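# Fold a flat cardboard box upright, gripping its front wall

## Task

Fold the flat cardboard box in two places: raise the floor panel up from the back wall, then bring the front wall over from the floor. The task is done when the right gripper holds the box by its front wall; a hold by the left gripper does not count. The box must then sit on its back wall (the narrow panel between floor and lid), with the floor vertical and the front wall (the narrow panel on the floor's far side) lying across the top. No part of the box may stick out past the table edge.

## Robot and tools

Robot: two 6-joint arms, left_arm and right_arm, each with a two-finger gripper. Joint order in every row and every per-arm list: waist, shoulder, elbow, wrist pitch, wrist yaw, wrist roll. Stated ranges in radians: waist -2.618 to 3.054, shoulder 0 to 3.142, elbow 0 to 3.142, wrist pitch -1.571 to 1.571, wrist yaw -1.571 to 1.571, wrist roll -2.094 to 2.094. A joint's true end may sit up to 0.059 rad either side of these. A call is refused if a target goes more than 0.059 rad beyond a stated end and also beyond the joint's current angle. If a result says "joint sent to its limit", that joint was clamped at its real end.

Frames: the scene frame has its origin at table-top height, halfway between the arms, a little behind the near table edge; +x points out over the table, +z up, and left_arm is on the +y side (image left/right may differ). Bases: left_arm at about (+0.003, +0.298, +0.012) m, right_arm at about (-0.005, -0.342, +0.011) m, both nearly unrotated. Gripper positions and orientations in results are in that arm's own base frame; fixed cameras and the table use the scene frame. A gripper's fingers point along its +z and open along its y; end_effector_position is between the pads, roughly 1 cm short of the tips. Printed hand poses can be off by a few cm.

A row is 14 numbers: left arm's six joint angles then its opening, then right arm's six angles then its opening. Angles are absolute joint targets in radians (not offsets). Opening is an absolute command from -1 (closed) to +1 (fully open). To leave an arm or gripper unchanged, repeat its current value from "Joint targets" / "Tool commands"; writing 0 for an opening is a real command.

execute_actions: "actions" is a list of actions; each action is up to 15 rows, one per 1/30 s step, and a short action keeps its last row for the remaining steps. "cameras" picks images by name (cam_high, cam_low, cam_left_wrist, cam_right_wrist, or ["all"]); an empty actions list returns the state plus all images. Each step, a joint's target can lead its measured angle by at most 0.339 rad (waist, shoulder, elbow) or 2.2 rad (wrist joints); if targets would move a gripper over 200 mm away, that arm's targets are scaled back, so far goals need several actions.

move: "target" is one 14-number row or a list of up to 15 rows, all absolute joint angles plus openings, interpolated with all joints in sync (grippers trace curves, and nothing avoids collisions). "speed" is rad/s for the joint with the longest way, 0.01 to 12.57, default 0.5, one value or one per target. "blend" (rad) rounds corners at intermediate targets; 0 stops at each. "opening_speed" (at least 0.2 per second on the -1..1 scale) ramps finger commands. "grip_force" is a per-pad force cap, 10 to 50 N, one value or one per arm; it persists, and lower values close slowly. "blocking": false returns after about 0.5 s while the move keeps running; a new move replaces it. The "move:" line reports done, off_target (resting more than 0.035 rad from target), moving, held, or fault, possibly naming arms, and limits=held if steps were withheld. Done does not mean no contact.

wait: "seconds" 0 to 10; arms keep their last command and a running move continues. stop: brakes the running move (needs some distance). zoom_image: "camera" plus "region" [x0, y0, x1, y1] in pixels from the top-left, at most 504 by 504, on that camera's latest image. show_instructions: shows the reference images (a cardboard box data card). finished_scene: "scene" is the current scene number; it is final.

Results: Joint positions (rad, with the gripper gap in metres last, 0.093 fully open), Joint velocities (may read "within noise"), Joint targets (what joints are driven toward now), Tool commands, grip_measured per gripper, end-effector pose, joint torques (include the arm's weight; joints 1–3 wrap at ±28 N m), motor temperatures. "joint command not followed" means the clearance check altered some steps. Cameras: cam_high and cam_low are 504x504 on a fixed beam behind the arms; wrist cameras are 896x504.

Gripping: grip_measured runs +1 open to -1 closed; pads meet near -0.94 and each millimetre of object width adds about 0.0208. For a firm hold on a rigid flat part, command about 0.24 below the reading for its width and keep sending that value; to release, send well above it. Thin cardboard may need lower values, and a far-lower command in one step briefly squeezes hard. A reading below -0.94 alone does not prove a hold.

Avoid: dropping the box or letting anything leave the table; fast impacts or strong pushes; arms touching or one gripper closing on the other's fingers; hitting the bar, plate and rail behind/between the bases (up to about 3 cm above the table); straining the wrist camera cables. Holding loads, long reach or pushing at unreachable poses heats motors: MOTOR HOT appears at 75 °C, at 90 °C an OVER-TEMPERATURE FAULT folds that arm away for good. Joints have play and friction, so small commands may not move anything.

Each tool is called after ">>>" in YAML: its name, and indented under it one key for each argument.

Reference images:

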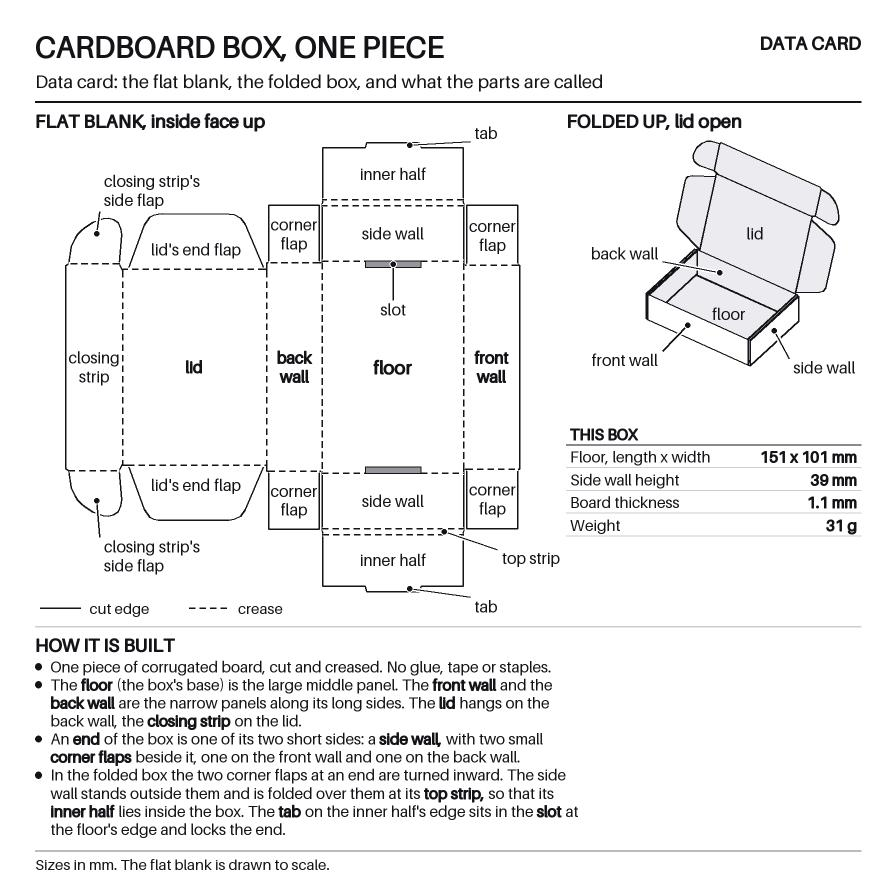

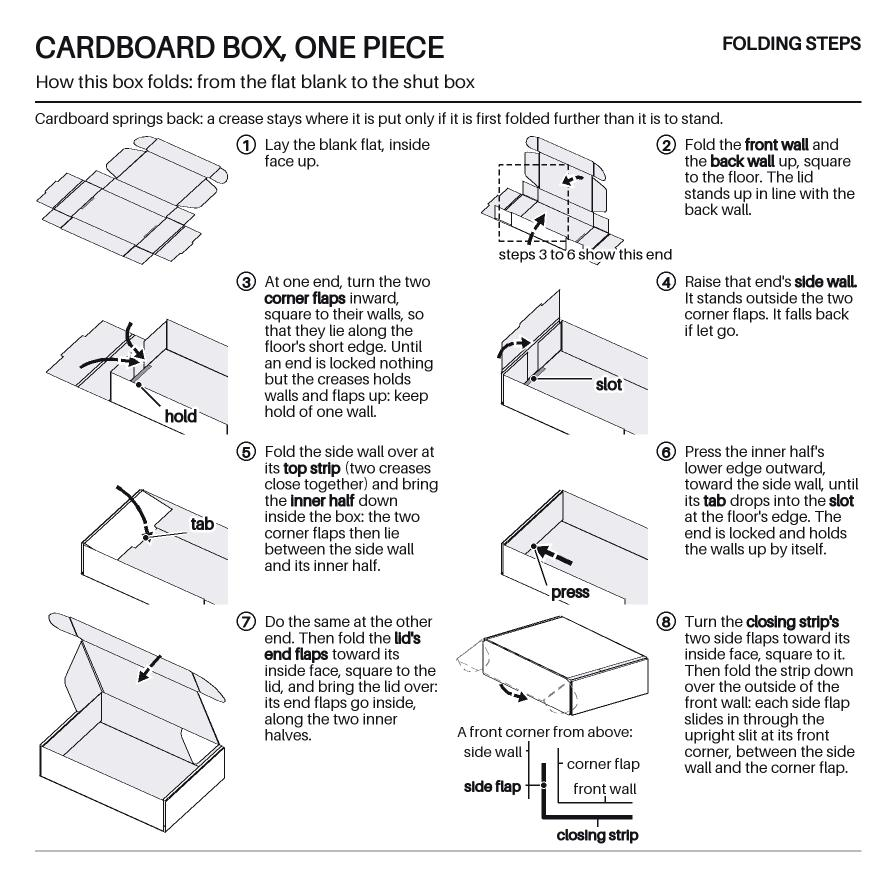

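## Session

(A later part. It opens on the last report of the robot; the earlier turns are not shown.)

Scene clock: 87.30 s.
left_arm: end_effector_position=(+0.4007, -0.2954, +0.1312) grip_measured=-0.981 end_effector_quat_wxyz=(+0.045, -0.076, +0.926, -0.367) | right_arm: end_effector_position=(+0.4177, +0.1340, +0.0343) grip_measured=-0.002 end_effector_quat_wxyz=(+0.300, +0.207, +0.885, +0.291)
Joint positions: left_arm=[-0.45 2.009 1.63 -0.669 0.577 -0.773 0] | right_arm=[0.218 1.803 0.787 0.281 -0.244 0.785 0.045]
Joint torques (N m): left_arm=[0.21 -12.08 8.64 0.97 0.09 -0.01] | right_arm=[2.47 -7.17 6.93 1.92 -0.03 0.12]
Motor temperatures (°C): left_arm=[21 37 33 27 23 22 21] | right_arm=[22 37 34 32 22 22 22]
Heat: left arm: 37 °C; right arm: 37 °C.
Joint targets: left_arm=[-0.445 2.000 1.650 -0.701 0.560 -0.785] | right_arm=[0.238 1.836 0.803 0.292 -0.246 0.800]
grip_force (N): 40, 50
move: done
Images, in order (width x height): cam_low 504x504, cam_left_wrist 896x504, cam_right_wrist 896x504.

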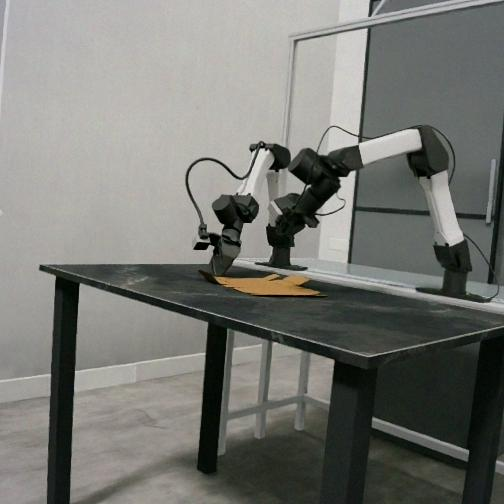

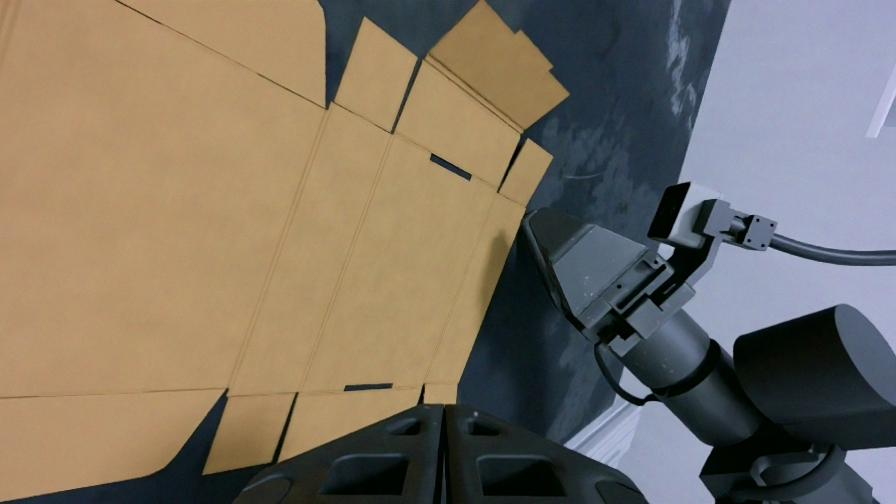

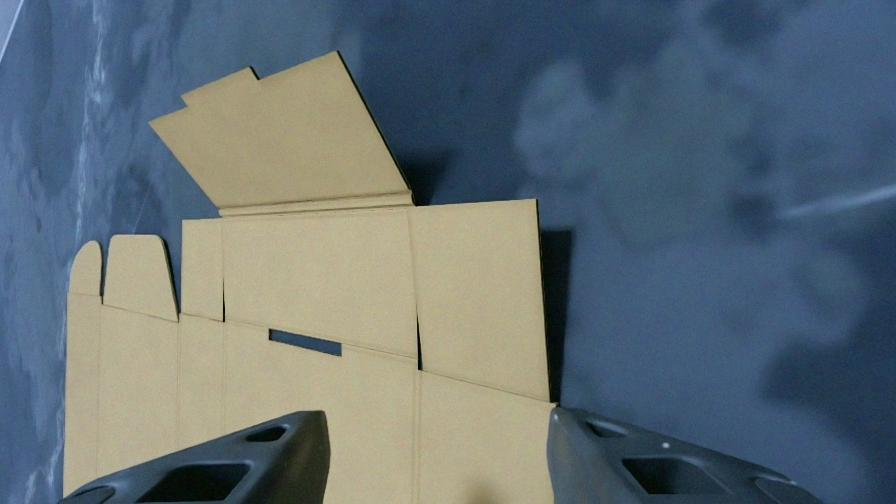

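>>> move:
  target: [-0.445, 2.0, 1.65, -0.70, 0.56, -0.785, -1, 0.236, 1.836, 0.803, 0.2925, -0.247, 0.81, -1.0]
  speed: 0.06
  cameras: ["cam_left_wrist", "cam_right_wrist", "cam_low"]

>>> zoom_image:
  camera: "cam_low"
  region: [180, 240, 270, 300]

Scene clock: 96.80 s.
left_arm: end_effector_position=(+0.4007, -0.2954, +0.1312) grip_measured=-0.981 end_effector_quat_wxyz=(+0.045, -0.076, +0.926, -0.367) | right_arm: end_effector_position=(+0.4152, +0.1383, +0.0292) grip_measured=-0.977 end_effector_quat_wxyz=(+0.289, +0.215, +0.885, +0.294)
Joint positions: left_arm=[-0.45 2.009 1.63 -0.669 0.577 -0.773 0] | right_arm=[0.228 1.815 0.787 0.281 -0.244 0.811 0]
Joint torques (N m): left_arm=[0.2 -12 8.61 0.95 0.09 -0.03] | right_arm=[1.22 -8.53 6.87 1.91 -0.05 0.02]
Heat: left arm: 38 °C; right arm: 36 °C.
Joint targets: left_arm=[-0.445 2.000 1.650 -0.700 0.560 -0.785] | right_arm=[0.235 1.836 0.803 0.292 -0.247 0.819]
grip_force (N): 40, 50
move: done
Images, in order (width x height): cam_low 504x504, cam_left_wrist 896x504, cam_right_wrist 896x504.

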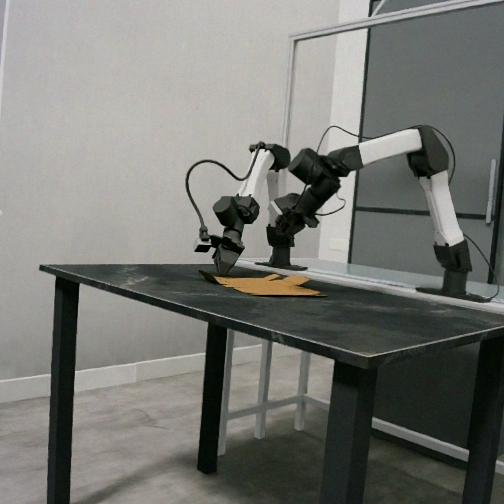

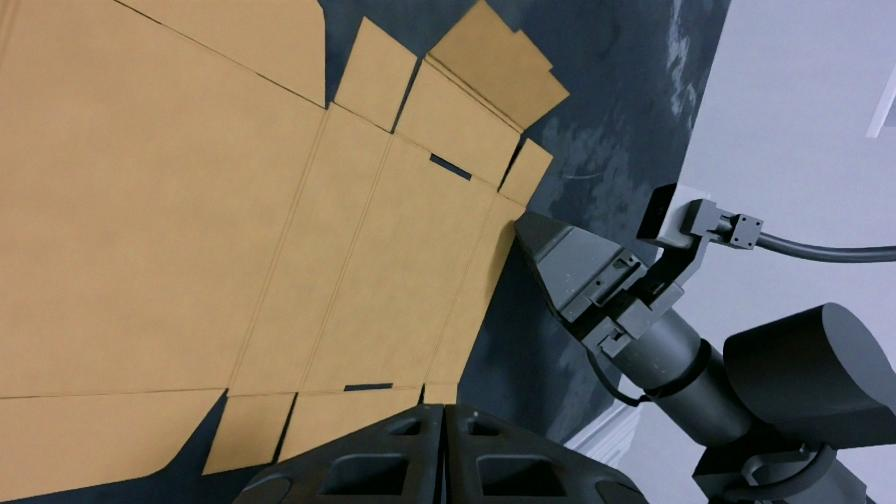

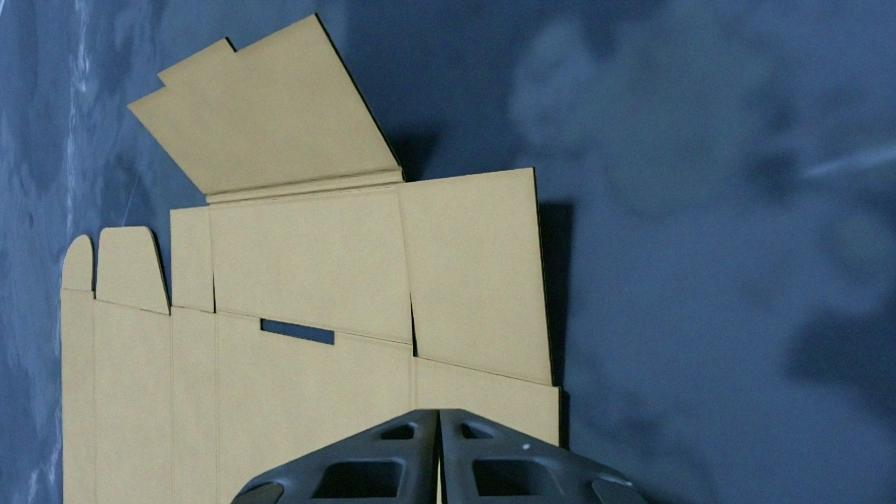

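Scaled by 5.600 from the camera's 504x504 image, which has a finer 720x720 frame.

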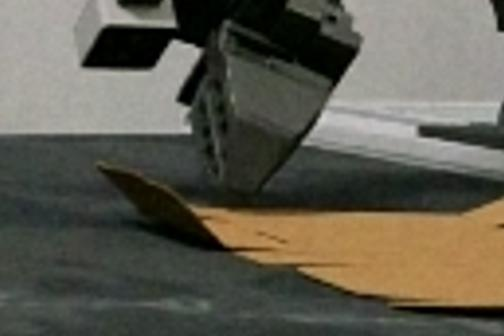

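>>> move:
  target:
    - [-0.445, 2.0, 1.65, -0.70, 0.56, -0.785, -1, 0.10, 1.72, 0.80, 0.22, -0.34, 0.72, -1]
    - [-0.445, 2.0, 1.65, -0.70, 0.56, -0.785, -1, 0.10, 1.72, 0.80, 0.22, -0.34, 0.72, 0.0]
    - [-0.445, 2.0, 1.65, -0.70, 0.56, -0.785, -1, 0.115, 1.86, 0.777, 0.275, -0.335, 0.73, 0.0]
  speed: [0.3, 0.3, 0.2]
  cameras: ["cam_right_wrist", "cam_low"]

>>> zoom_image:
  camera: "cam_low"
  region: [180, 240, 270, 300]

Scene clock: 103.33 s.
left_arm: end_effector_position=(+0.4007, -0.2954, +0.1312) grip_measured=-0.981 end_effector_quat_wxyz=(+0.045, -0.076, +0.926, -0.367) | right_arm: end_effector_position=(+0.4220, +0.0964, +0.0342) grip_measured=-0.002 end_effector_quat_wxyz=(+0.295, +0.223, +0.881, +0.295)
Joint positions: left_arm=[-0.45 2.009 1.63 -0.669 0.577 -0.773 0] | right_arm=[0.099 1.797 0.787 0.25 -0.327 0.736 0.045]
Joint torques (N m): left_arm=[0.17 -12.1 8.54 0.97 0.1 -0.01] | right_arm=[2.04 -4.1 4.92 2.03 -0.14 -0.1]
Heat: left arm: 39 °C; right arm: 37 °C.
Joint targets: left_arm=[-0.445 2.000 1.650 -0.700 0.560 -0.785] | right_arm=[0.115 1.860 0.777 0.274 -0.336 0.730]
grip_force (N): 40, 50
move: off_target (right_arm); right_arm: the shoulder is farthest, 0.063 rad from its target
Images, in order (width x height): cam_low 504x504, cam_right_wrist 896x504.

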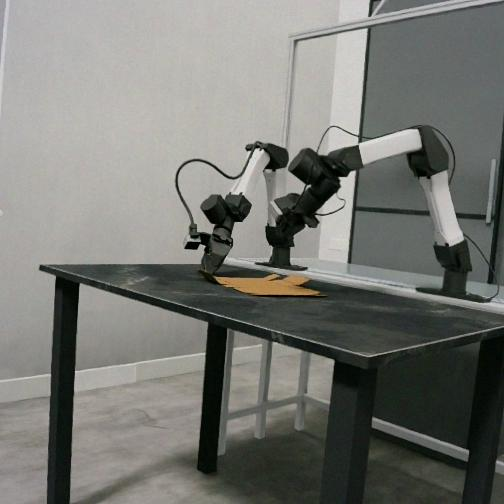

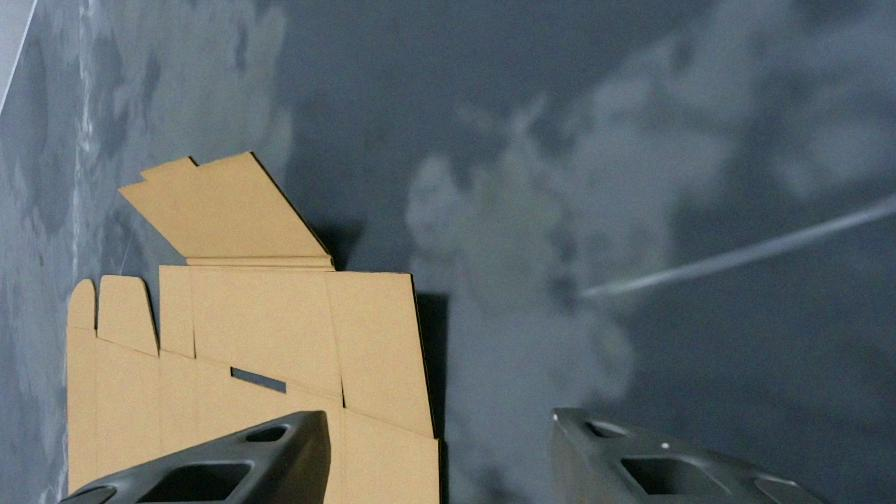

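Scaled by 5.600 from the camera's 504x504 image, which has a finer 720x720 frame.

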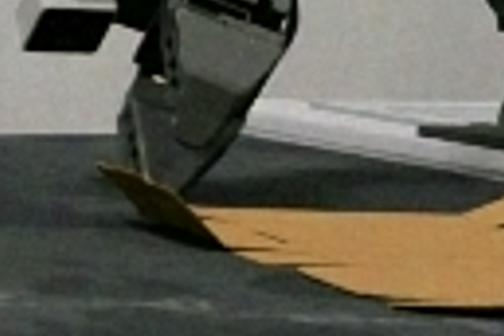

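>>> move:
  target: [-0.445, 2.0, 1.65, -0.70, 0.56, -0.785, -1, 0.222, 1.892, 0.845, 0.283, -0.25, 0.81, 0.0]
  speed: 0.07
  cameras: ["cam_right_wrist", "cam_left_wrist", "cam_low"]

>>> zoom_image:
  camera: "cam_right_wrist"
  region: [440, 324, 640, 504]

>>> zoom_image:
  camera: "cam_low"
  region: [180, 240, 270, 300]

Scene clock: 107.63 s.
left_arm: end_effector_position=(+0.4007, -0.2954, +0.1312) grip_measured=-0.981 end_effector_quat_wxyz=(+0.045, -0.076, +0.926, -0.367) | right_arm: end_effector_position=(+0.4366, +0.1206, +0.0352) grip_measured=-0.002 end_effector_quat_wxyz=(+0.316, +0.219, +0.880, +0.278)
Joint positions: left_arm=[-0.45 2.009 1.63 -0.669 0.577 -0.773 0] | right_arm=[0.188 1.843 0.837 0.282 -0.22 0.776 0.045]
Joint torques (N m): left_arm=[0.38 -12.01 8.53 0.96 0.08 -0.01] | right_arm=[3.66 -6.17 6.38 1.81 -0.32 0.22]
Heat: left arm: 40 °C; right arm: 37 °C.
Joint targets: left_arm=[-0.445 2.000 1.650 -0.700 0.560 -0.785] | right_arm=[0.222 1.891 0.846 0.283 -0.249 0.802]
grip_force (N): 40, 50
move: off_target (right_arm); right_arm: the shoulder is farthest, 0.049 rad from its target
Images, in order (width x height): cam_low 504x504, cam_left_wrist 896x504, cam_right_wrist 896x504.

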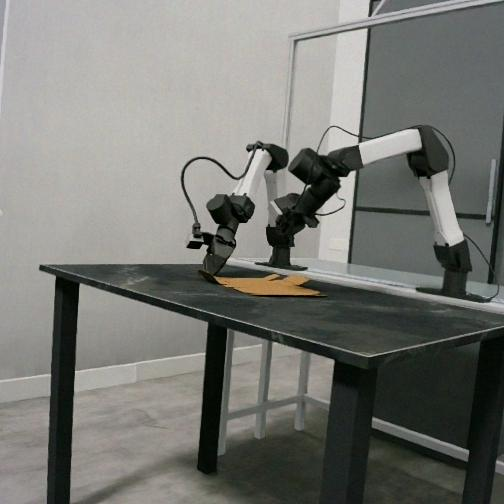

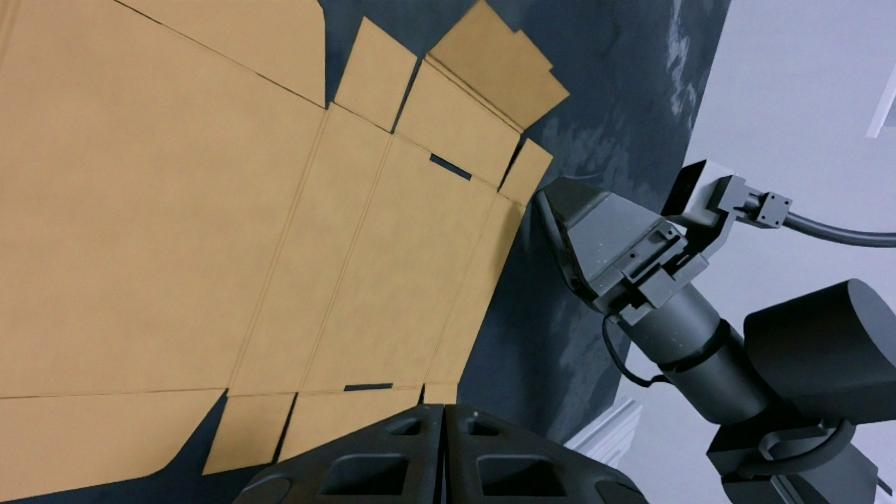

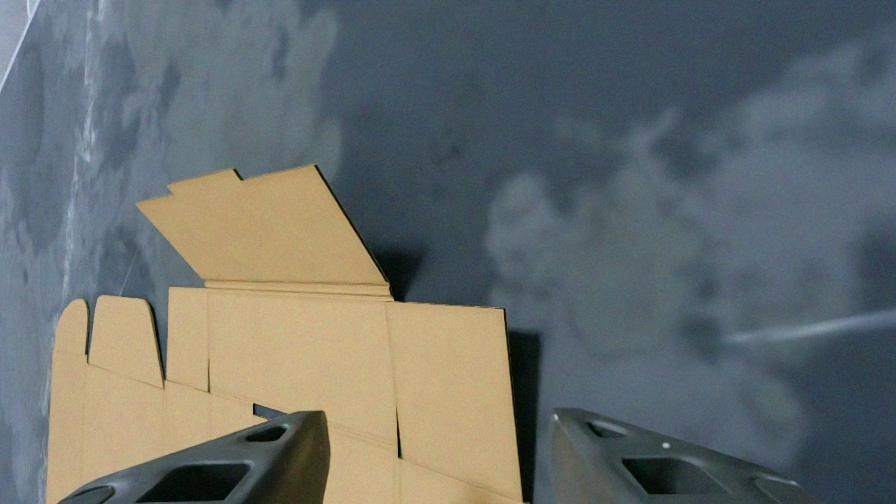

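Scaled by 2.520 from the camera's 896x504 image, which has a finer 1280x720 frame.

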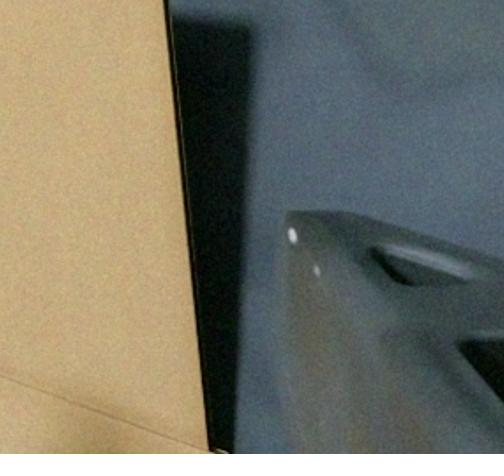

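Scaled by 5.600 from the camera's 504x504 image, which has a finer 720x720 frame.

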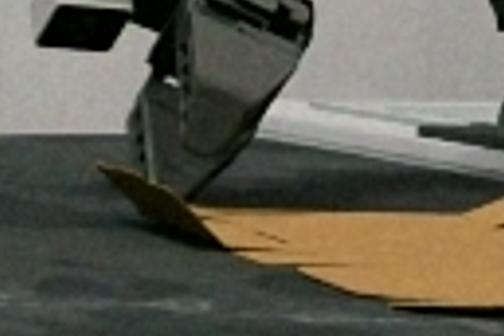

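>>> move:
  target: [-0.445, 2.0, 1.65, -0.70, 0.56, -0.785, -1, 0.280, 1.918, 0.874, 0.297, -0.185, 0.825, 0.0]
  speed: 0.07
  cameras: ["cam_right_wrist", "cam_left_wrist", "cam_low"]

>>> zoom_image:
  camera: "cam_right_wrist"
  region: [440, 324, 640, 504]

Scene clock: 110.90 s.
left_arm: end_effector_position=(+0.4007, -0.2954, +0.1312) grip_measured=-0.981 end_effector_quat_wxyz=(+0.045, -0.076, +0.926, -0.367) | right_arm: end_effector_position=(+0.4419, +0.1394, +0.0349) grip_measured=-0.002 end_effector_quat_wxyz=(+0.326, +0.214, +0.880, +0.271)
Joint positions: left_arm=[-0.45 2.009 1.63 -0.669 0.577 -0.773 0] | right_arm=[0.248 1.871 0.865 0.299 -0.158 0.799 0.045]
Joint torques (N m): left_arm=[0.29 -11.99 8.58 0.98 0.08 -0.01] | right_arm=[3.6 -6.5 6.45 1.8 -0.26 0.19]
Heat: left arm: 40 °C; right arm: 37 °C.
Joint targets: left_arm=[-0.445 2.000 1.650 -0.700 0.560 -0.785] | right_arm=[0.281 1.919 0.874 0.297 -0.185 0.825]
grip_force (N): 40, 50
move: off_target (right_arm); right_arm: the shoulder is farthest, 0.047 rad from its target
Images, in order (width x height): cam_low 504x504, cam_left_wrist 896x504, cam_right_wrist 896x504.

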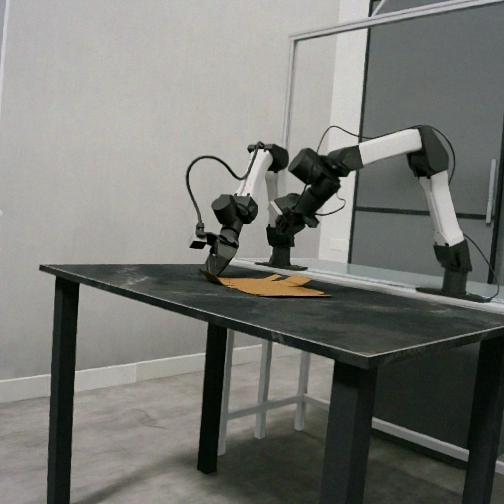

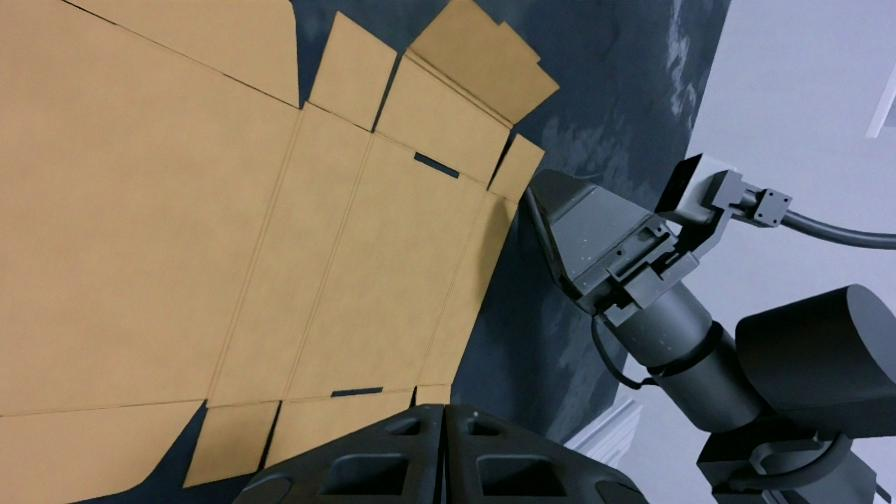

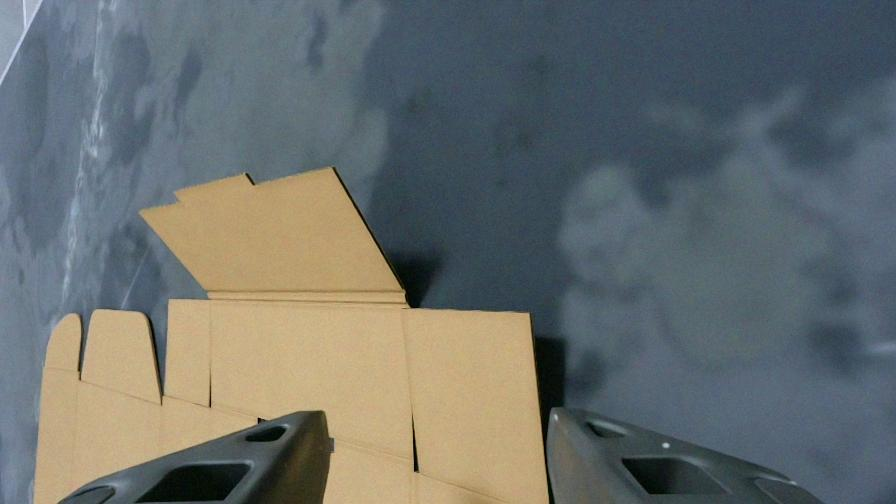

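Scaled by 2.520 from the camera's 896x504 image, which has a finer 1280x720 frame.

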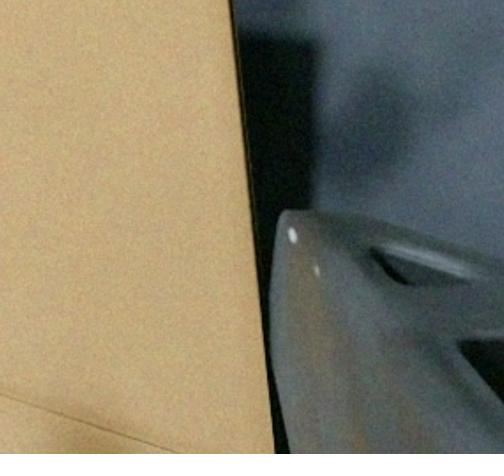

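>>> move:
  target: [-0.445, 2.0, 1.65, -0.70, 0.56, -0.785, -1, 0.280, 1.91, 0.874, 0.297, -0.185, 0.825, -1.0]
  speed: 0.06
  cameras: ["cam_left_wrist", "cam_right_wrist", "cam_low"]

>>> zoom_image:
  camera: "cam_low"
  region: [180, 240, 270, 300]

Scene clock: 113.83 s.
left_arm: end_effector_position=(+0.4007, -0.2954, +0.1312) grip_measured=-0.981 end_effector_quat_wxyz=(+0.045, -0.076, +0.926, -0.367) | right_arm: end_effector_position=(+0.4345, +0.1523, +0.0232) grip_measured=-0.977 end_effector_quat_wxyz=(+0.303, +0.214, +0.885, +0.280)
Joint positions: left_arm=[-0.45 2.009 1.63 -0.669 0.577 -0.773 0] | right_arm=[0.273 1.897 0.863 0.299 -0.177 0.826 0]
Joint torques (N m): left_arm=[0.32 -12 8.53 0.97 0.07 -0.01] | right_arm=[1.22 -10.13 6.32 1.78 -0.08 0.04]
Heat: left arm: 41 °C; right arm: 37 °C.
Joint targets: left_arm=[-0.445 2.000 1.650 -0.700 0.560 -0.785] | right_arm=[0.280 1.910 0.872 0.297 -0.186 0.834]
grip_force (N): 40, 50
move: done
Images, in order (width x height): cam_low 504x504, cam_left_wrist 896x504, cam_right_wrist 896x504.

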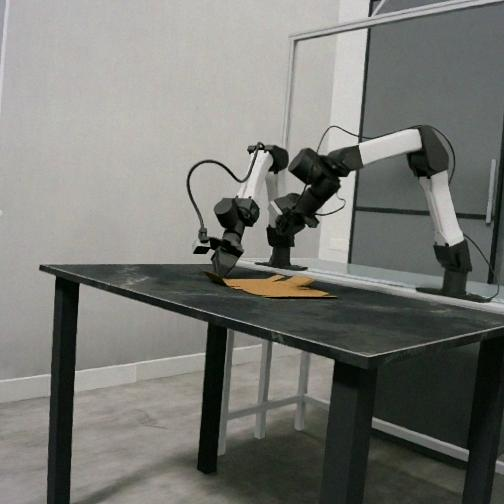

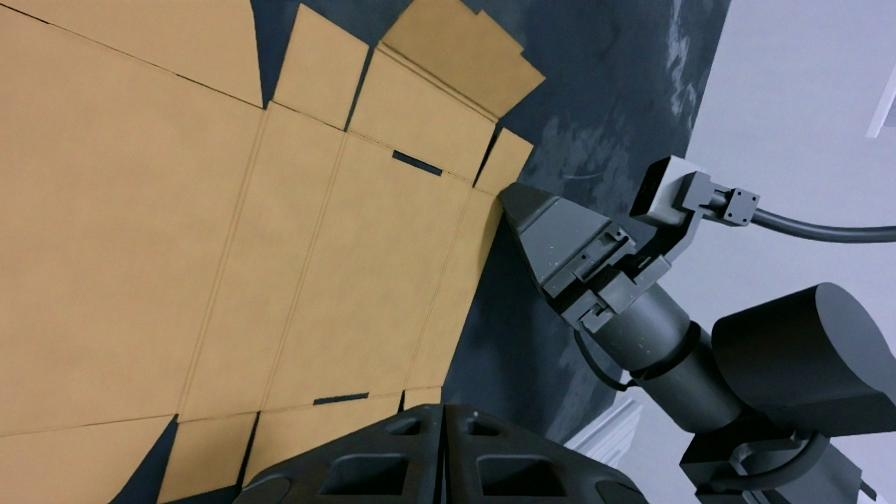

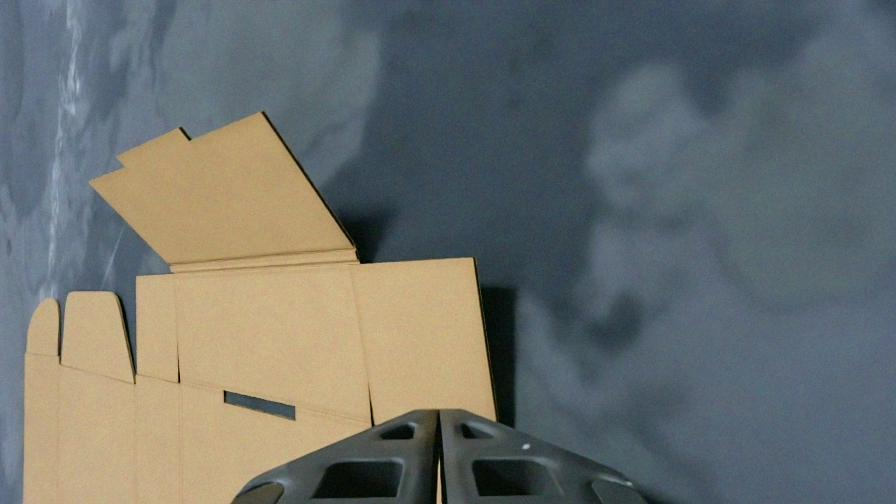

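Scaled by 5.600 from the camera's 504x504 image, which has a finer 720x720 frame.

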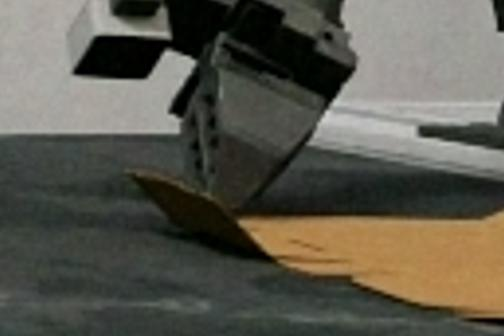

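>>> move:
  target:
    - [-0.445, 2.0, 1.65, -0.70, 0.56, -0.785, -1, 0.15, 1.76, 0.84, 0.22, -0.375, 0.70, -1]
    - [-0.445, 2.0, 1.65, -0.70, 0.56, -0.785, -1, 0.15, 1.76, 0.84, 0.22, -0.375, 0.70, -0.69]
    - [-0.445, 2.0, 1.65, -0.70, 0.56, -0.785, -1, 0.178, 1.905, 0.812, 0.266, -0.372, 0.695, -0.69]
    - [-0.445, 2.0, 1.65, -0.70, 0.56, -0.785, -1, 0.276, 1.93, 0.85, 0.283, -0.315, 0.75, -0.69]
  speed: [0.3, 0.3, 0.2, 0.08]
  cameras: ["cam_left_wrist", "cam_right_wrist", "cam_low"]

>>> zoom_image:
  camera: "cam_right_wrist"
  region: [380, 324, 580, 504]

Scene clock: 124.60 s.
left_arm: end_effector_position=(+0.4007, -0.2954, +0.1312) grip_measured=-0.981 end_effector_quat_wxyz=(+0.045, -0.076, +0.926, -0.367) | right_arm: end_effector_position=(+0.4229, +0.1597, +0.0232) grip_measured=-0.692 end_effector_quat_wxyz=(+0.284, +0.155, +0.895, +0.309)
Joint positions: left_arm=[-0.45 2.009 1.63 -0.669 0.577 -0.773 0] | right_arm=[0.248 1.888 0.843 0.296 -0.307 0.725 0.012]
Joint torques (N m): left_arm=[0.16 -11.99 8.64 0.97 0.09 0] | right_arm=[3.1 -7.02 6.12 1.64 -0.12 0.05]
Motor temperatures (°C): left_arm=[21 42 35 26 23 22 21] | right_arm=[22 37 35 32 22 22 22]
Heat: left arm: 42 °C; right arm: 37 °C.
Joint targets: left_arm=[-0.445 2.000 1.650 -0.700 0.560 -0.785] | right_arm=[0.276 1.930 0.851 0.284 -0.315 0.740]
grip_force (N): 40, 50
move: off_target (right_arm); target 2's new numbers were sent with right_arm's shoulder 0.037 rad from that target; right_arm: the shoulder is farthest, 0.042 rad from its target
Images, in order (width x height): cam_low 504x504, cam_left_wrist 896x504, cam_right_wrist 896x504.

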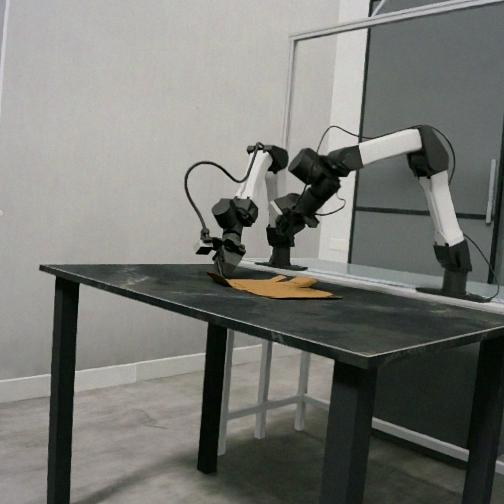

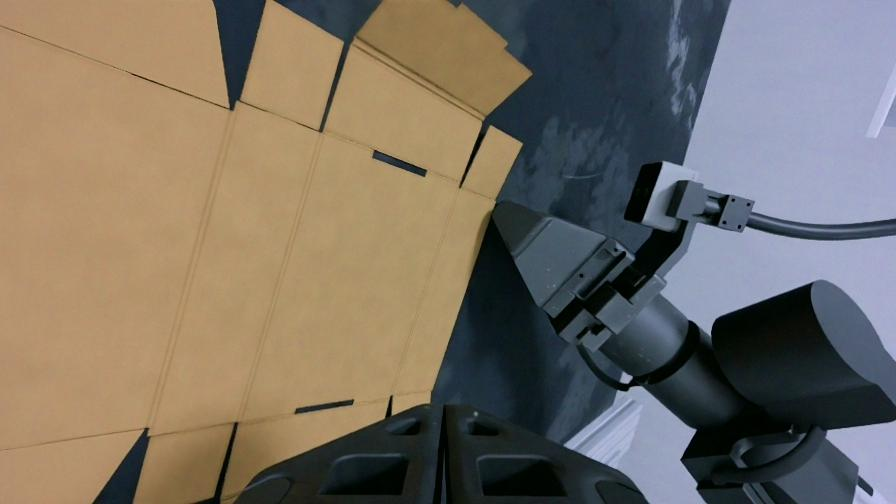

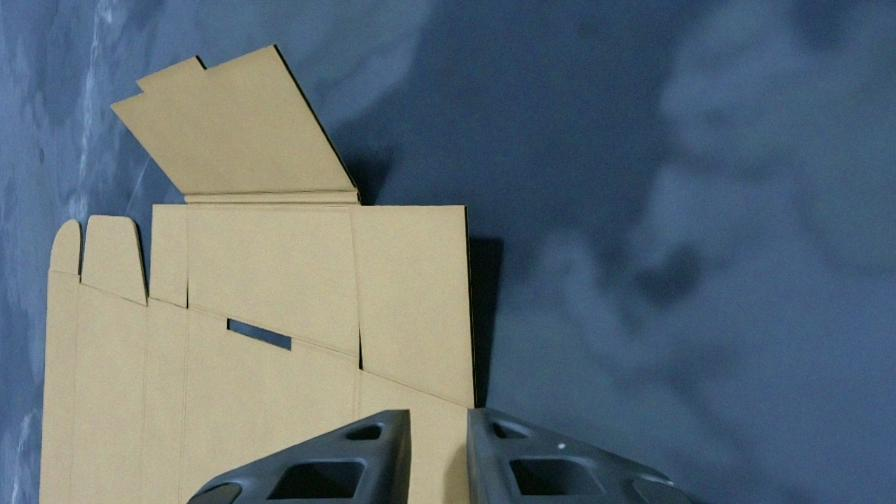

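Scaled by 2.520 from the camera's 896x504 image, which has a finer 1280x720 frame.

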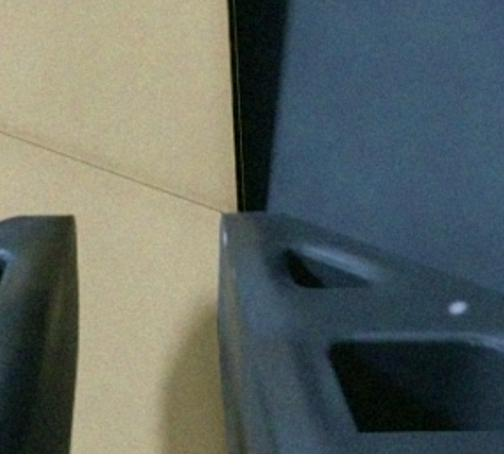

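>>> move:
  target:
    - [-0.445, 2.0, 1.65, -0.70, 0.56, -0.785, -1, 0.15, 1.77, 0.84, 0.22, -0.375, 0.70, -0.524]
    - [-0.445, 2.0, 1.65, -0.70, 0.56, -0.785, -1, 0.17, 1.87, 0.96, 0.17, -0.372, 0.695, -0.524]
    - [-0.445, 2.0, 1.65, -0.70, 0.56, -0.785, -1, 0.178, 1.98, 0.947, 0.218, -0.372, 0.695, -0.524]
    - [-0.445, 2.0, 1.65, -0.70, 0.56, -0.785, -1, 0.240, 2.00, 0.975, 0.226, -0.325, 0.735, -0.524]
  speed: [0.3, 0.3, 0.2, 0.08]
  blend: [0.03, 0.01, 0, 0]
  cameras: ["cam_left_wrist", "cam_right_wrist", "cam_low"]

>>> zoom_image:
  camera: "cam_right_wrist"
  region: [380, 324, 580, 504]

>>> zoom_image:
  camera: "cam_low"
  region: [190, 250, 250, 290]

Scene clock: 133.03 s.
left_arm: end_effector_position=(+0.4007, -0.2954, +0.1312) grip_measured=-0.981 end_effector_quat_wxyz=(+0.045, -0.076, +0.926, -0.367) | right_arm: end_effector_position=(+0.4513, +0.1502, +0.0260) grip_measured=-0.526 end_effector_quat_wxyz=(+0.281, +0.171, +0.893, +0.306)
Joint positions: left_arm=[-0.45 2.009 1.63 -0.669 0.577 -0.773 0] | right_arm=[0.21 1.952 0.964 0.227 -0.319 0.727 0.02]
Joint torques (N m): left_arm=[0.23 -12.01 8.61 0.99 0.09 -0.01] | right_arm=[3.45 -7.34 6.56 1.74 -0.11 0.09]
Heat: left arm: 42 °C; right arm: 38 °C.
Joint targets: left_arm=[-0.445 2.000 1.650 -0.700 0.560 -0.785] | right_arm=[0.241 2.001 0.975 0.226 -0.324 0.741]
grip_force (N): 40, 50
move: off_target (right_arm); right_arm: the shoulder is farthest, 0.048 rad from its target
Images, in order (width x height): cam_low 504x504, cam_left_wrist 896x504, cam_right_wrist 896x504.

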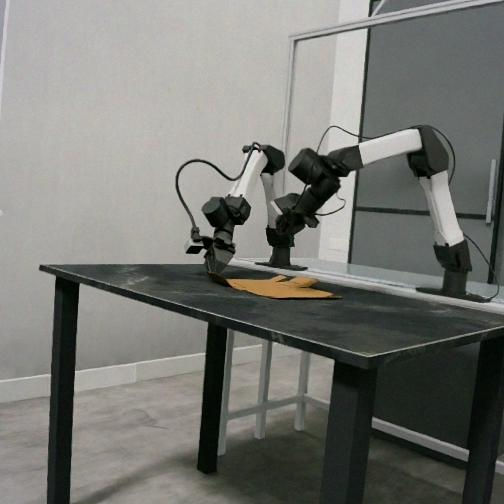

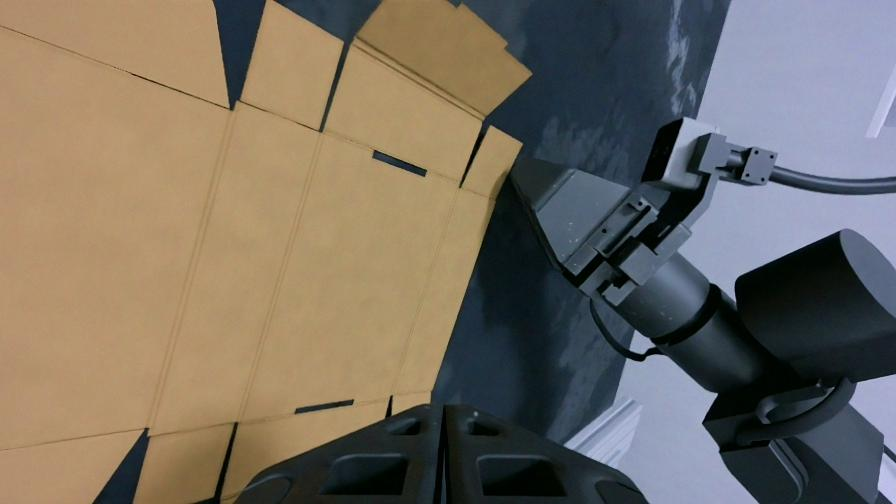

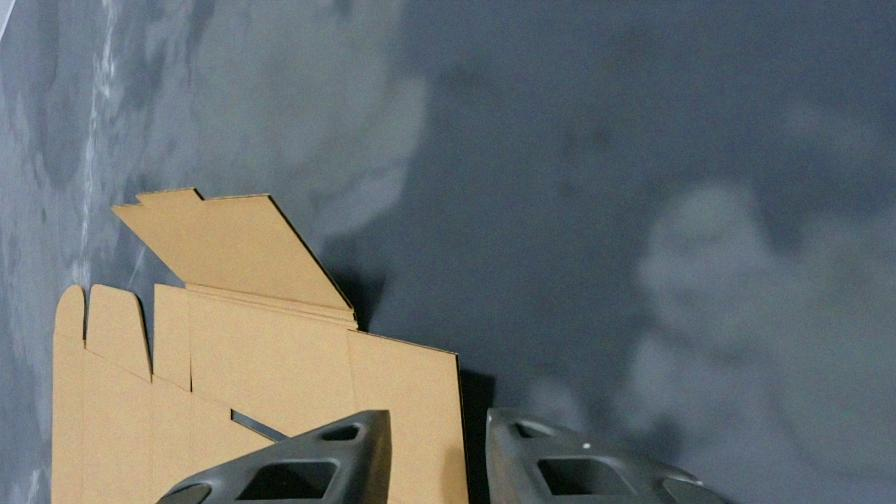

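Scaled by 2.520 from the camera's 896x504 image, which has a finer 1280x720 frame.

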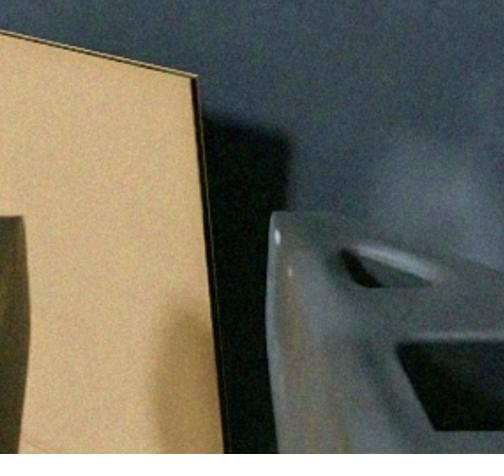

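Scaled by 8.400 from the camera's 504x504 image, which has a finer 720x720 frame.

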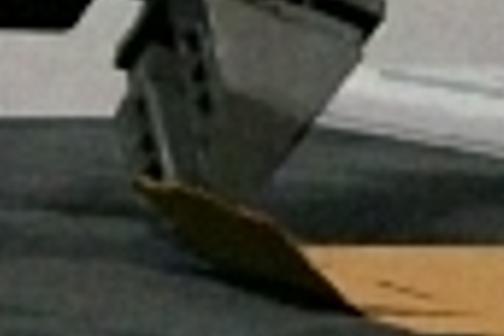

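>>> move:
  target: [-0.445, 2.0, 1.65, -0.70, 0.56, -0.785, -1, 0.289, 2.018, 0.995, 0.24, -0.288, 0.768, -0.524]
  speed: 0.07
  cameras: ["cam_left_wrist", "cam_right_wrist", "cam_low"]

>>> zoom_image:
  camera: "cam_right_wrist"
  region: [380, 324, 580, 504]

>>> zoom_image:
  camera: "cam_low"
  region: [190, 250, 250, 290]

Scene clock: 136.13 s.
left_arm: end_effector_position=(+0.4007, -0.2954, +0.1312) grip_measured=-0.981 end_effector_quat_wxyz=(+0.045, -0.076, +0.926, -0.367) | right_arm: end_effector_position=(+0.4544, +0.1689, +0.0263) grip_measured=-0.526 end_effector_quat_wxyz=(+0.289, +0.164, +0.893, +0.304)
Joint positions: left_arm=[-0.45 2.009 1.63 -0.669 0.577 -0.773 0] | right_arm=[0.26 1.972 0.986 0.246 -0.278 0.747 0.02]
Joint torques (N m): left_arm=[0.2 -12.01 8.54 0.97 0.1 -0.01] | right_arm=[3.28 -7.82 6.52 1.73 -0.13 0.1]
Heat: left arm: 43 °C; right arm: 37 °C.
Joint targets: left_arm=[-0.445 2.000 1.650 -0.700 0.560 -0.785] | right_arm=[0.289 2.018 0.995 0.240 -0.288 0.763]
grip_force (N): 40, 50
move: off_target (right_arm); right_arm: the shoulder is farthest, 0.046 rad from its target
Images, in order (width x height): cam_low 504x504, cam_left_wrist 896x504, cam_right_wrist 896x504.

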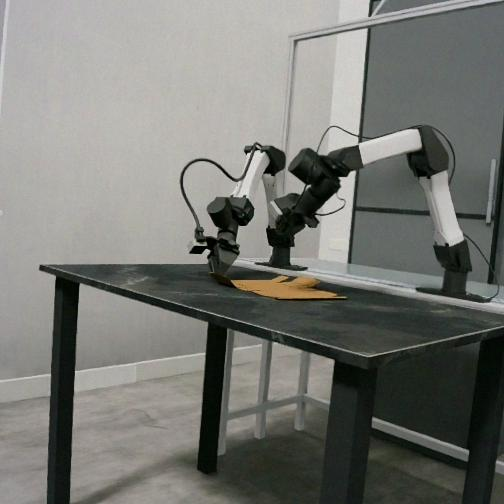

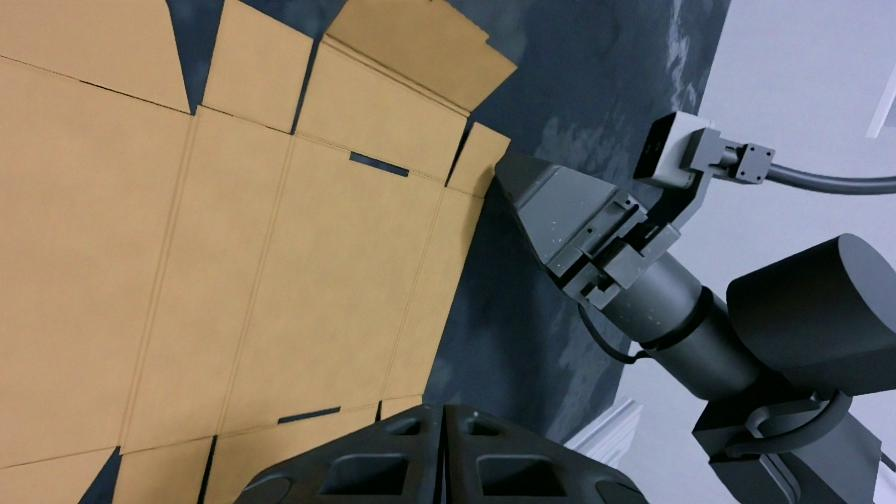

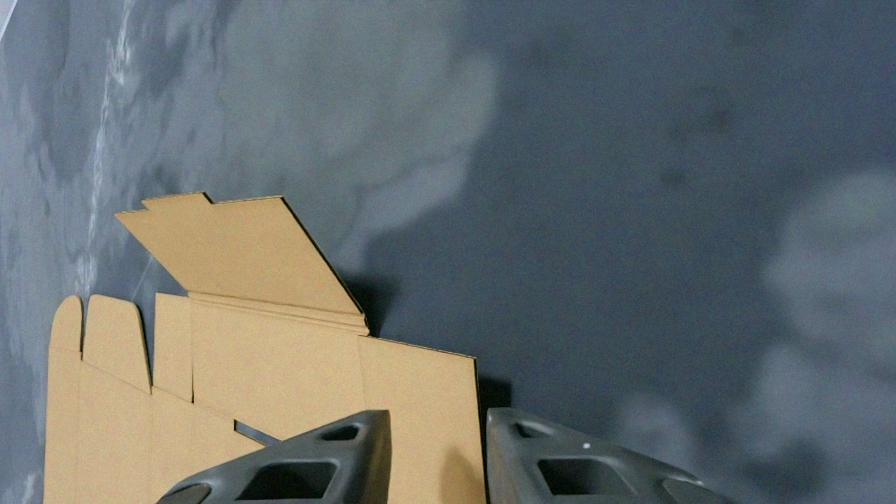

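Scaled by 2.520 from the camera's 896x504 image, which has a finer 1280x720 frame.

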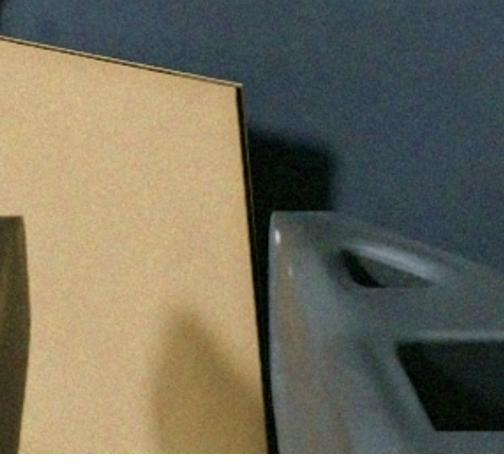

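Scaled by 8.400 from the camera's 504x504 image, which has a finer 720x720 frame.

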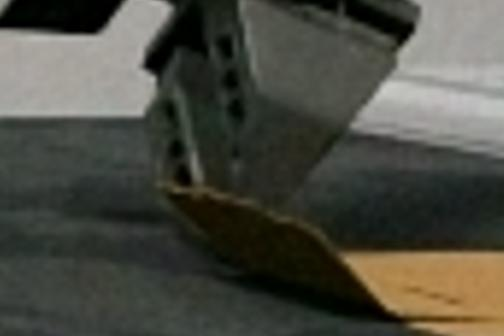

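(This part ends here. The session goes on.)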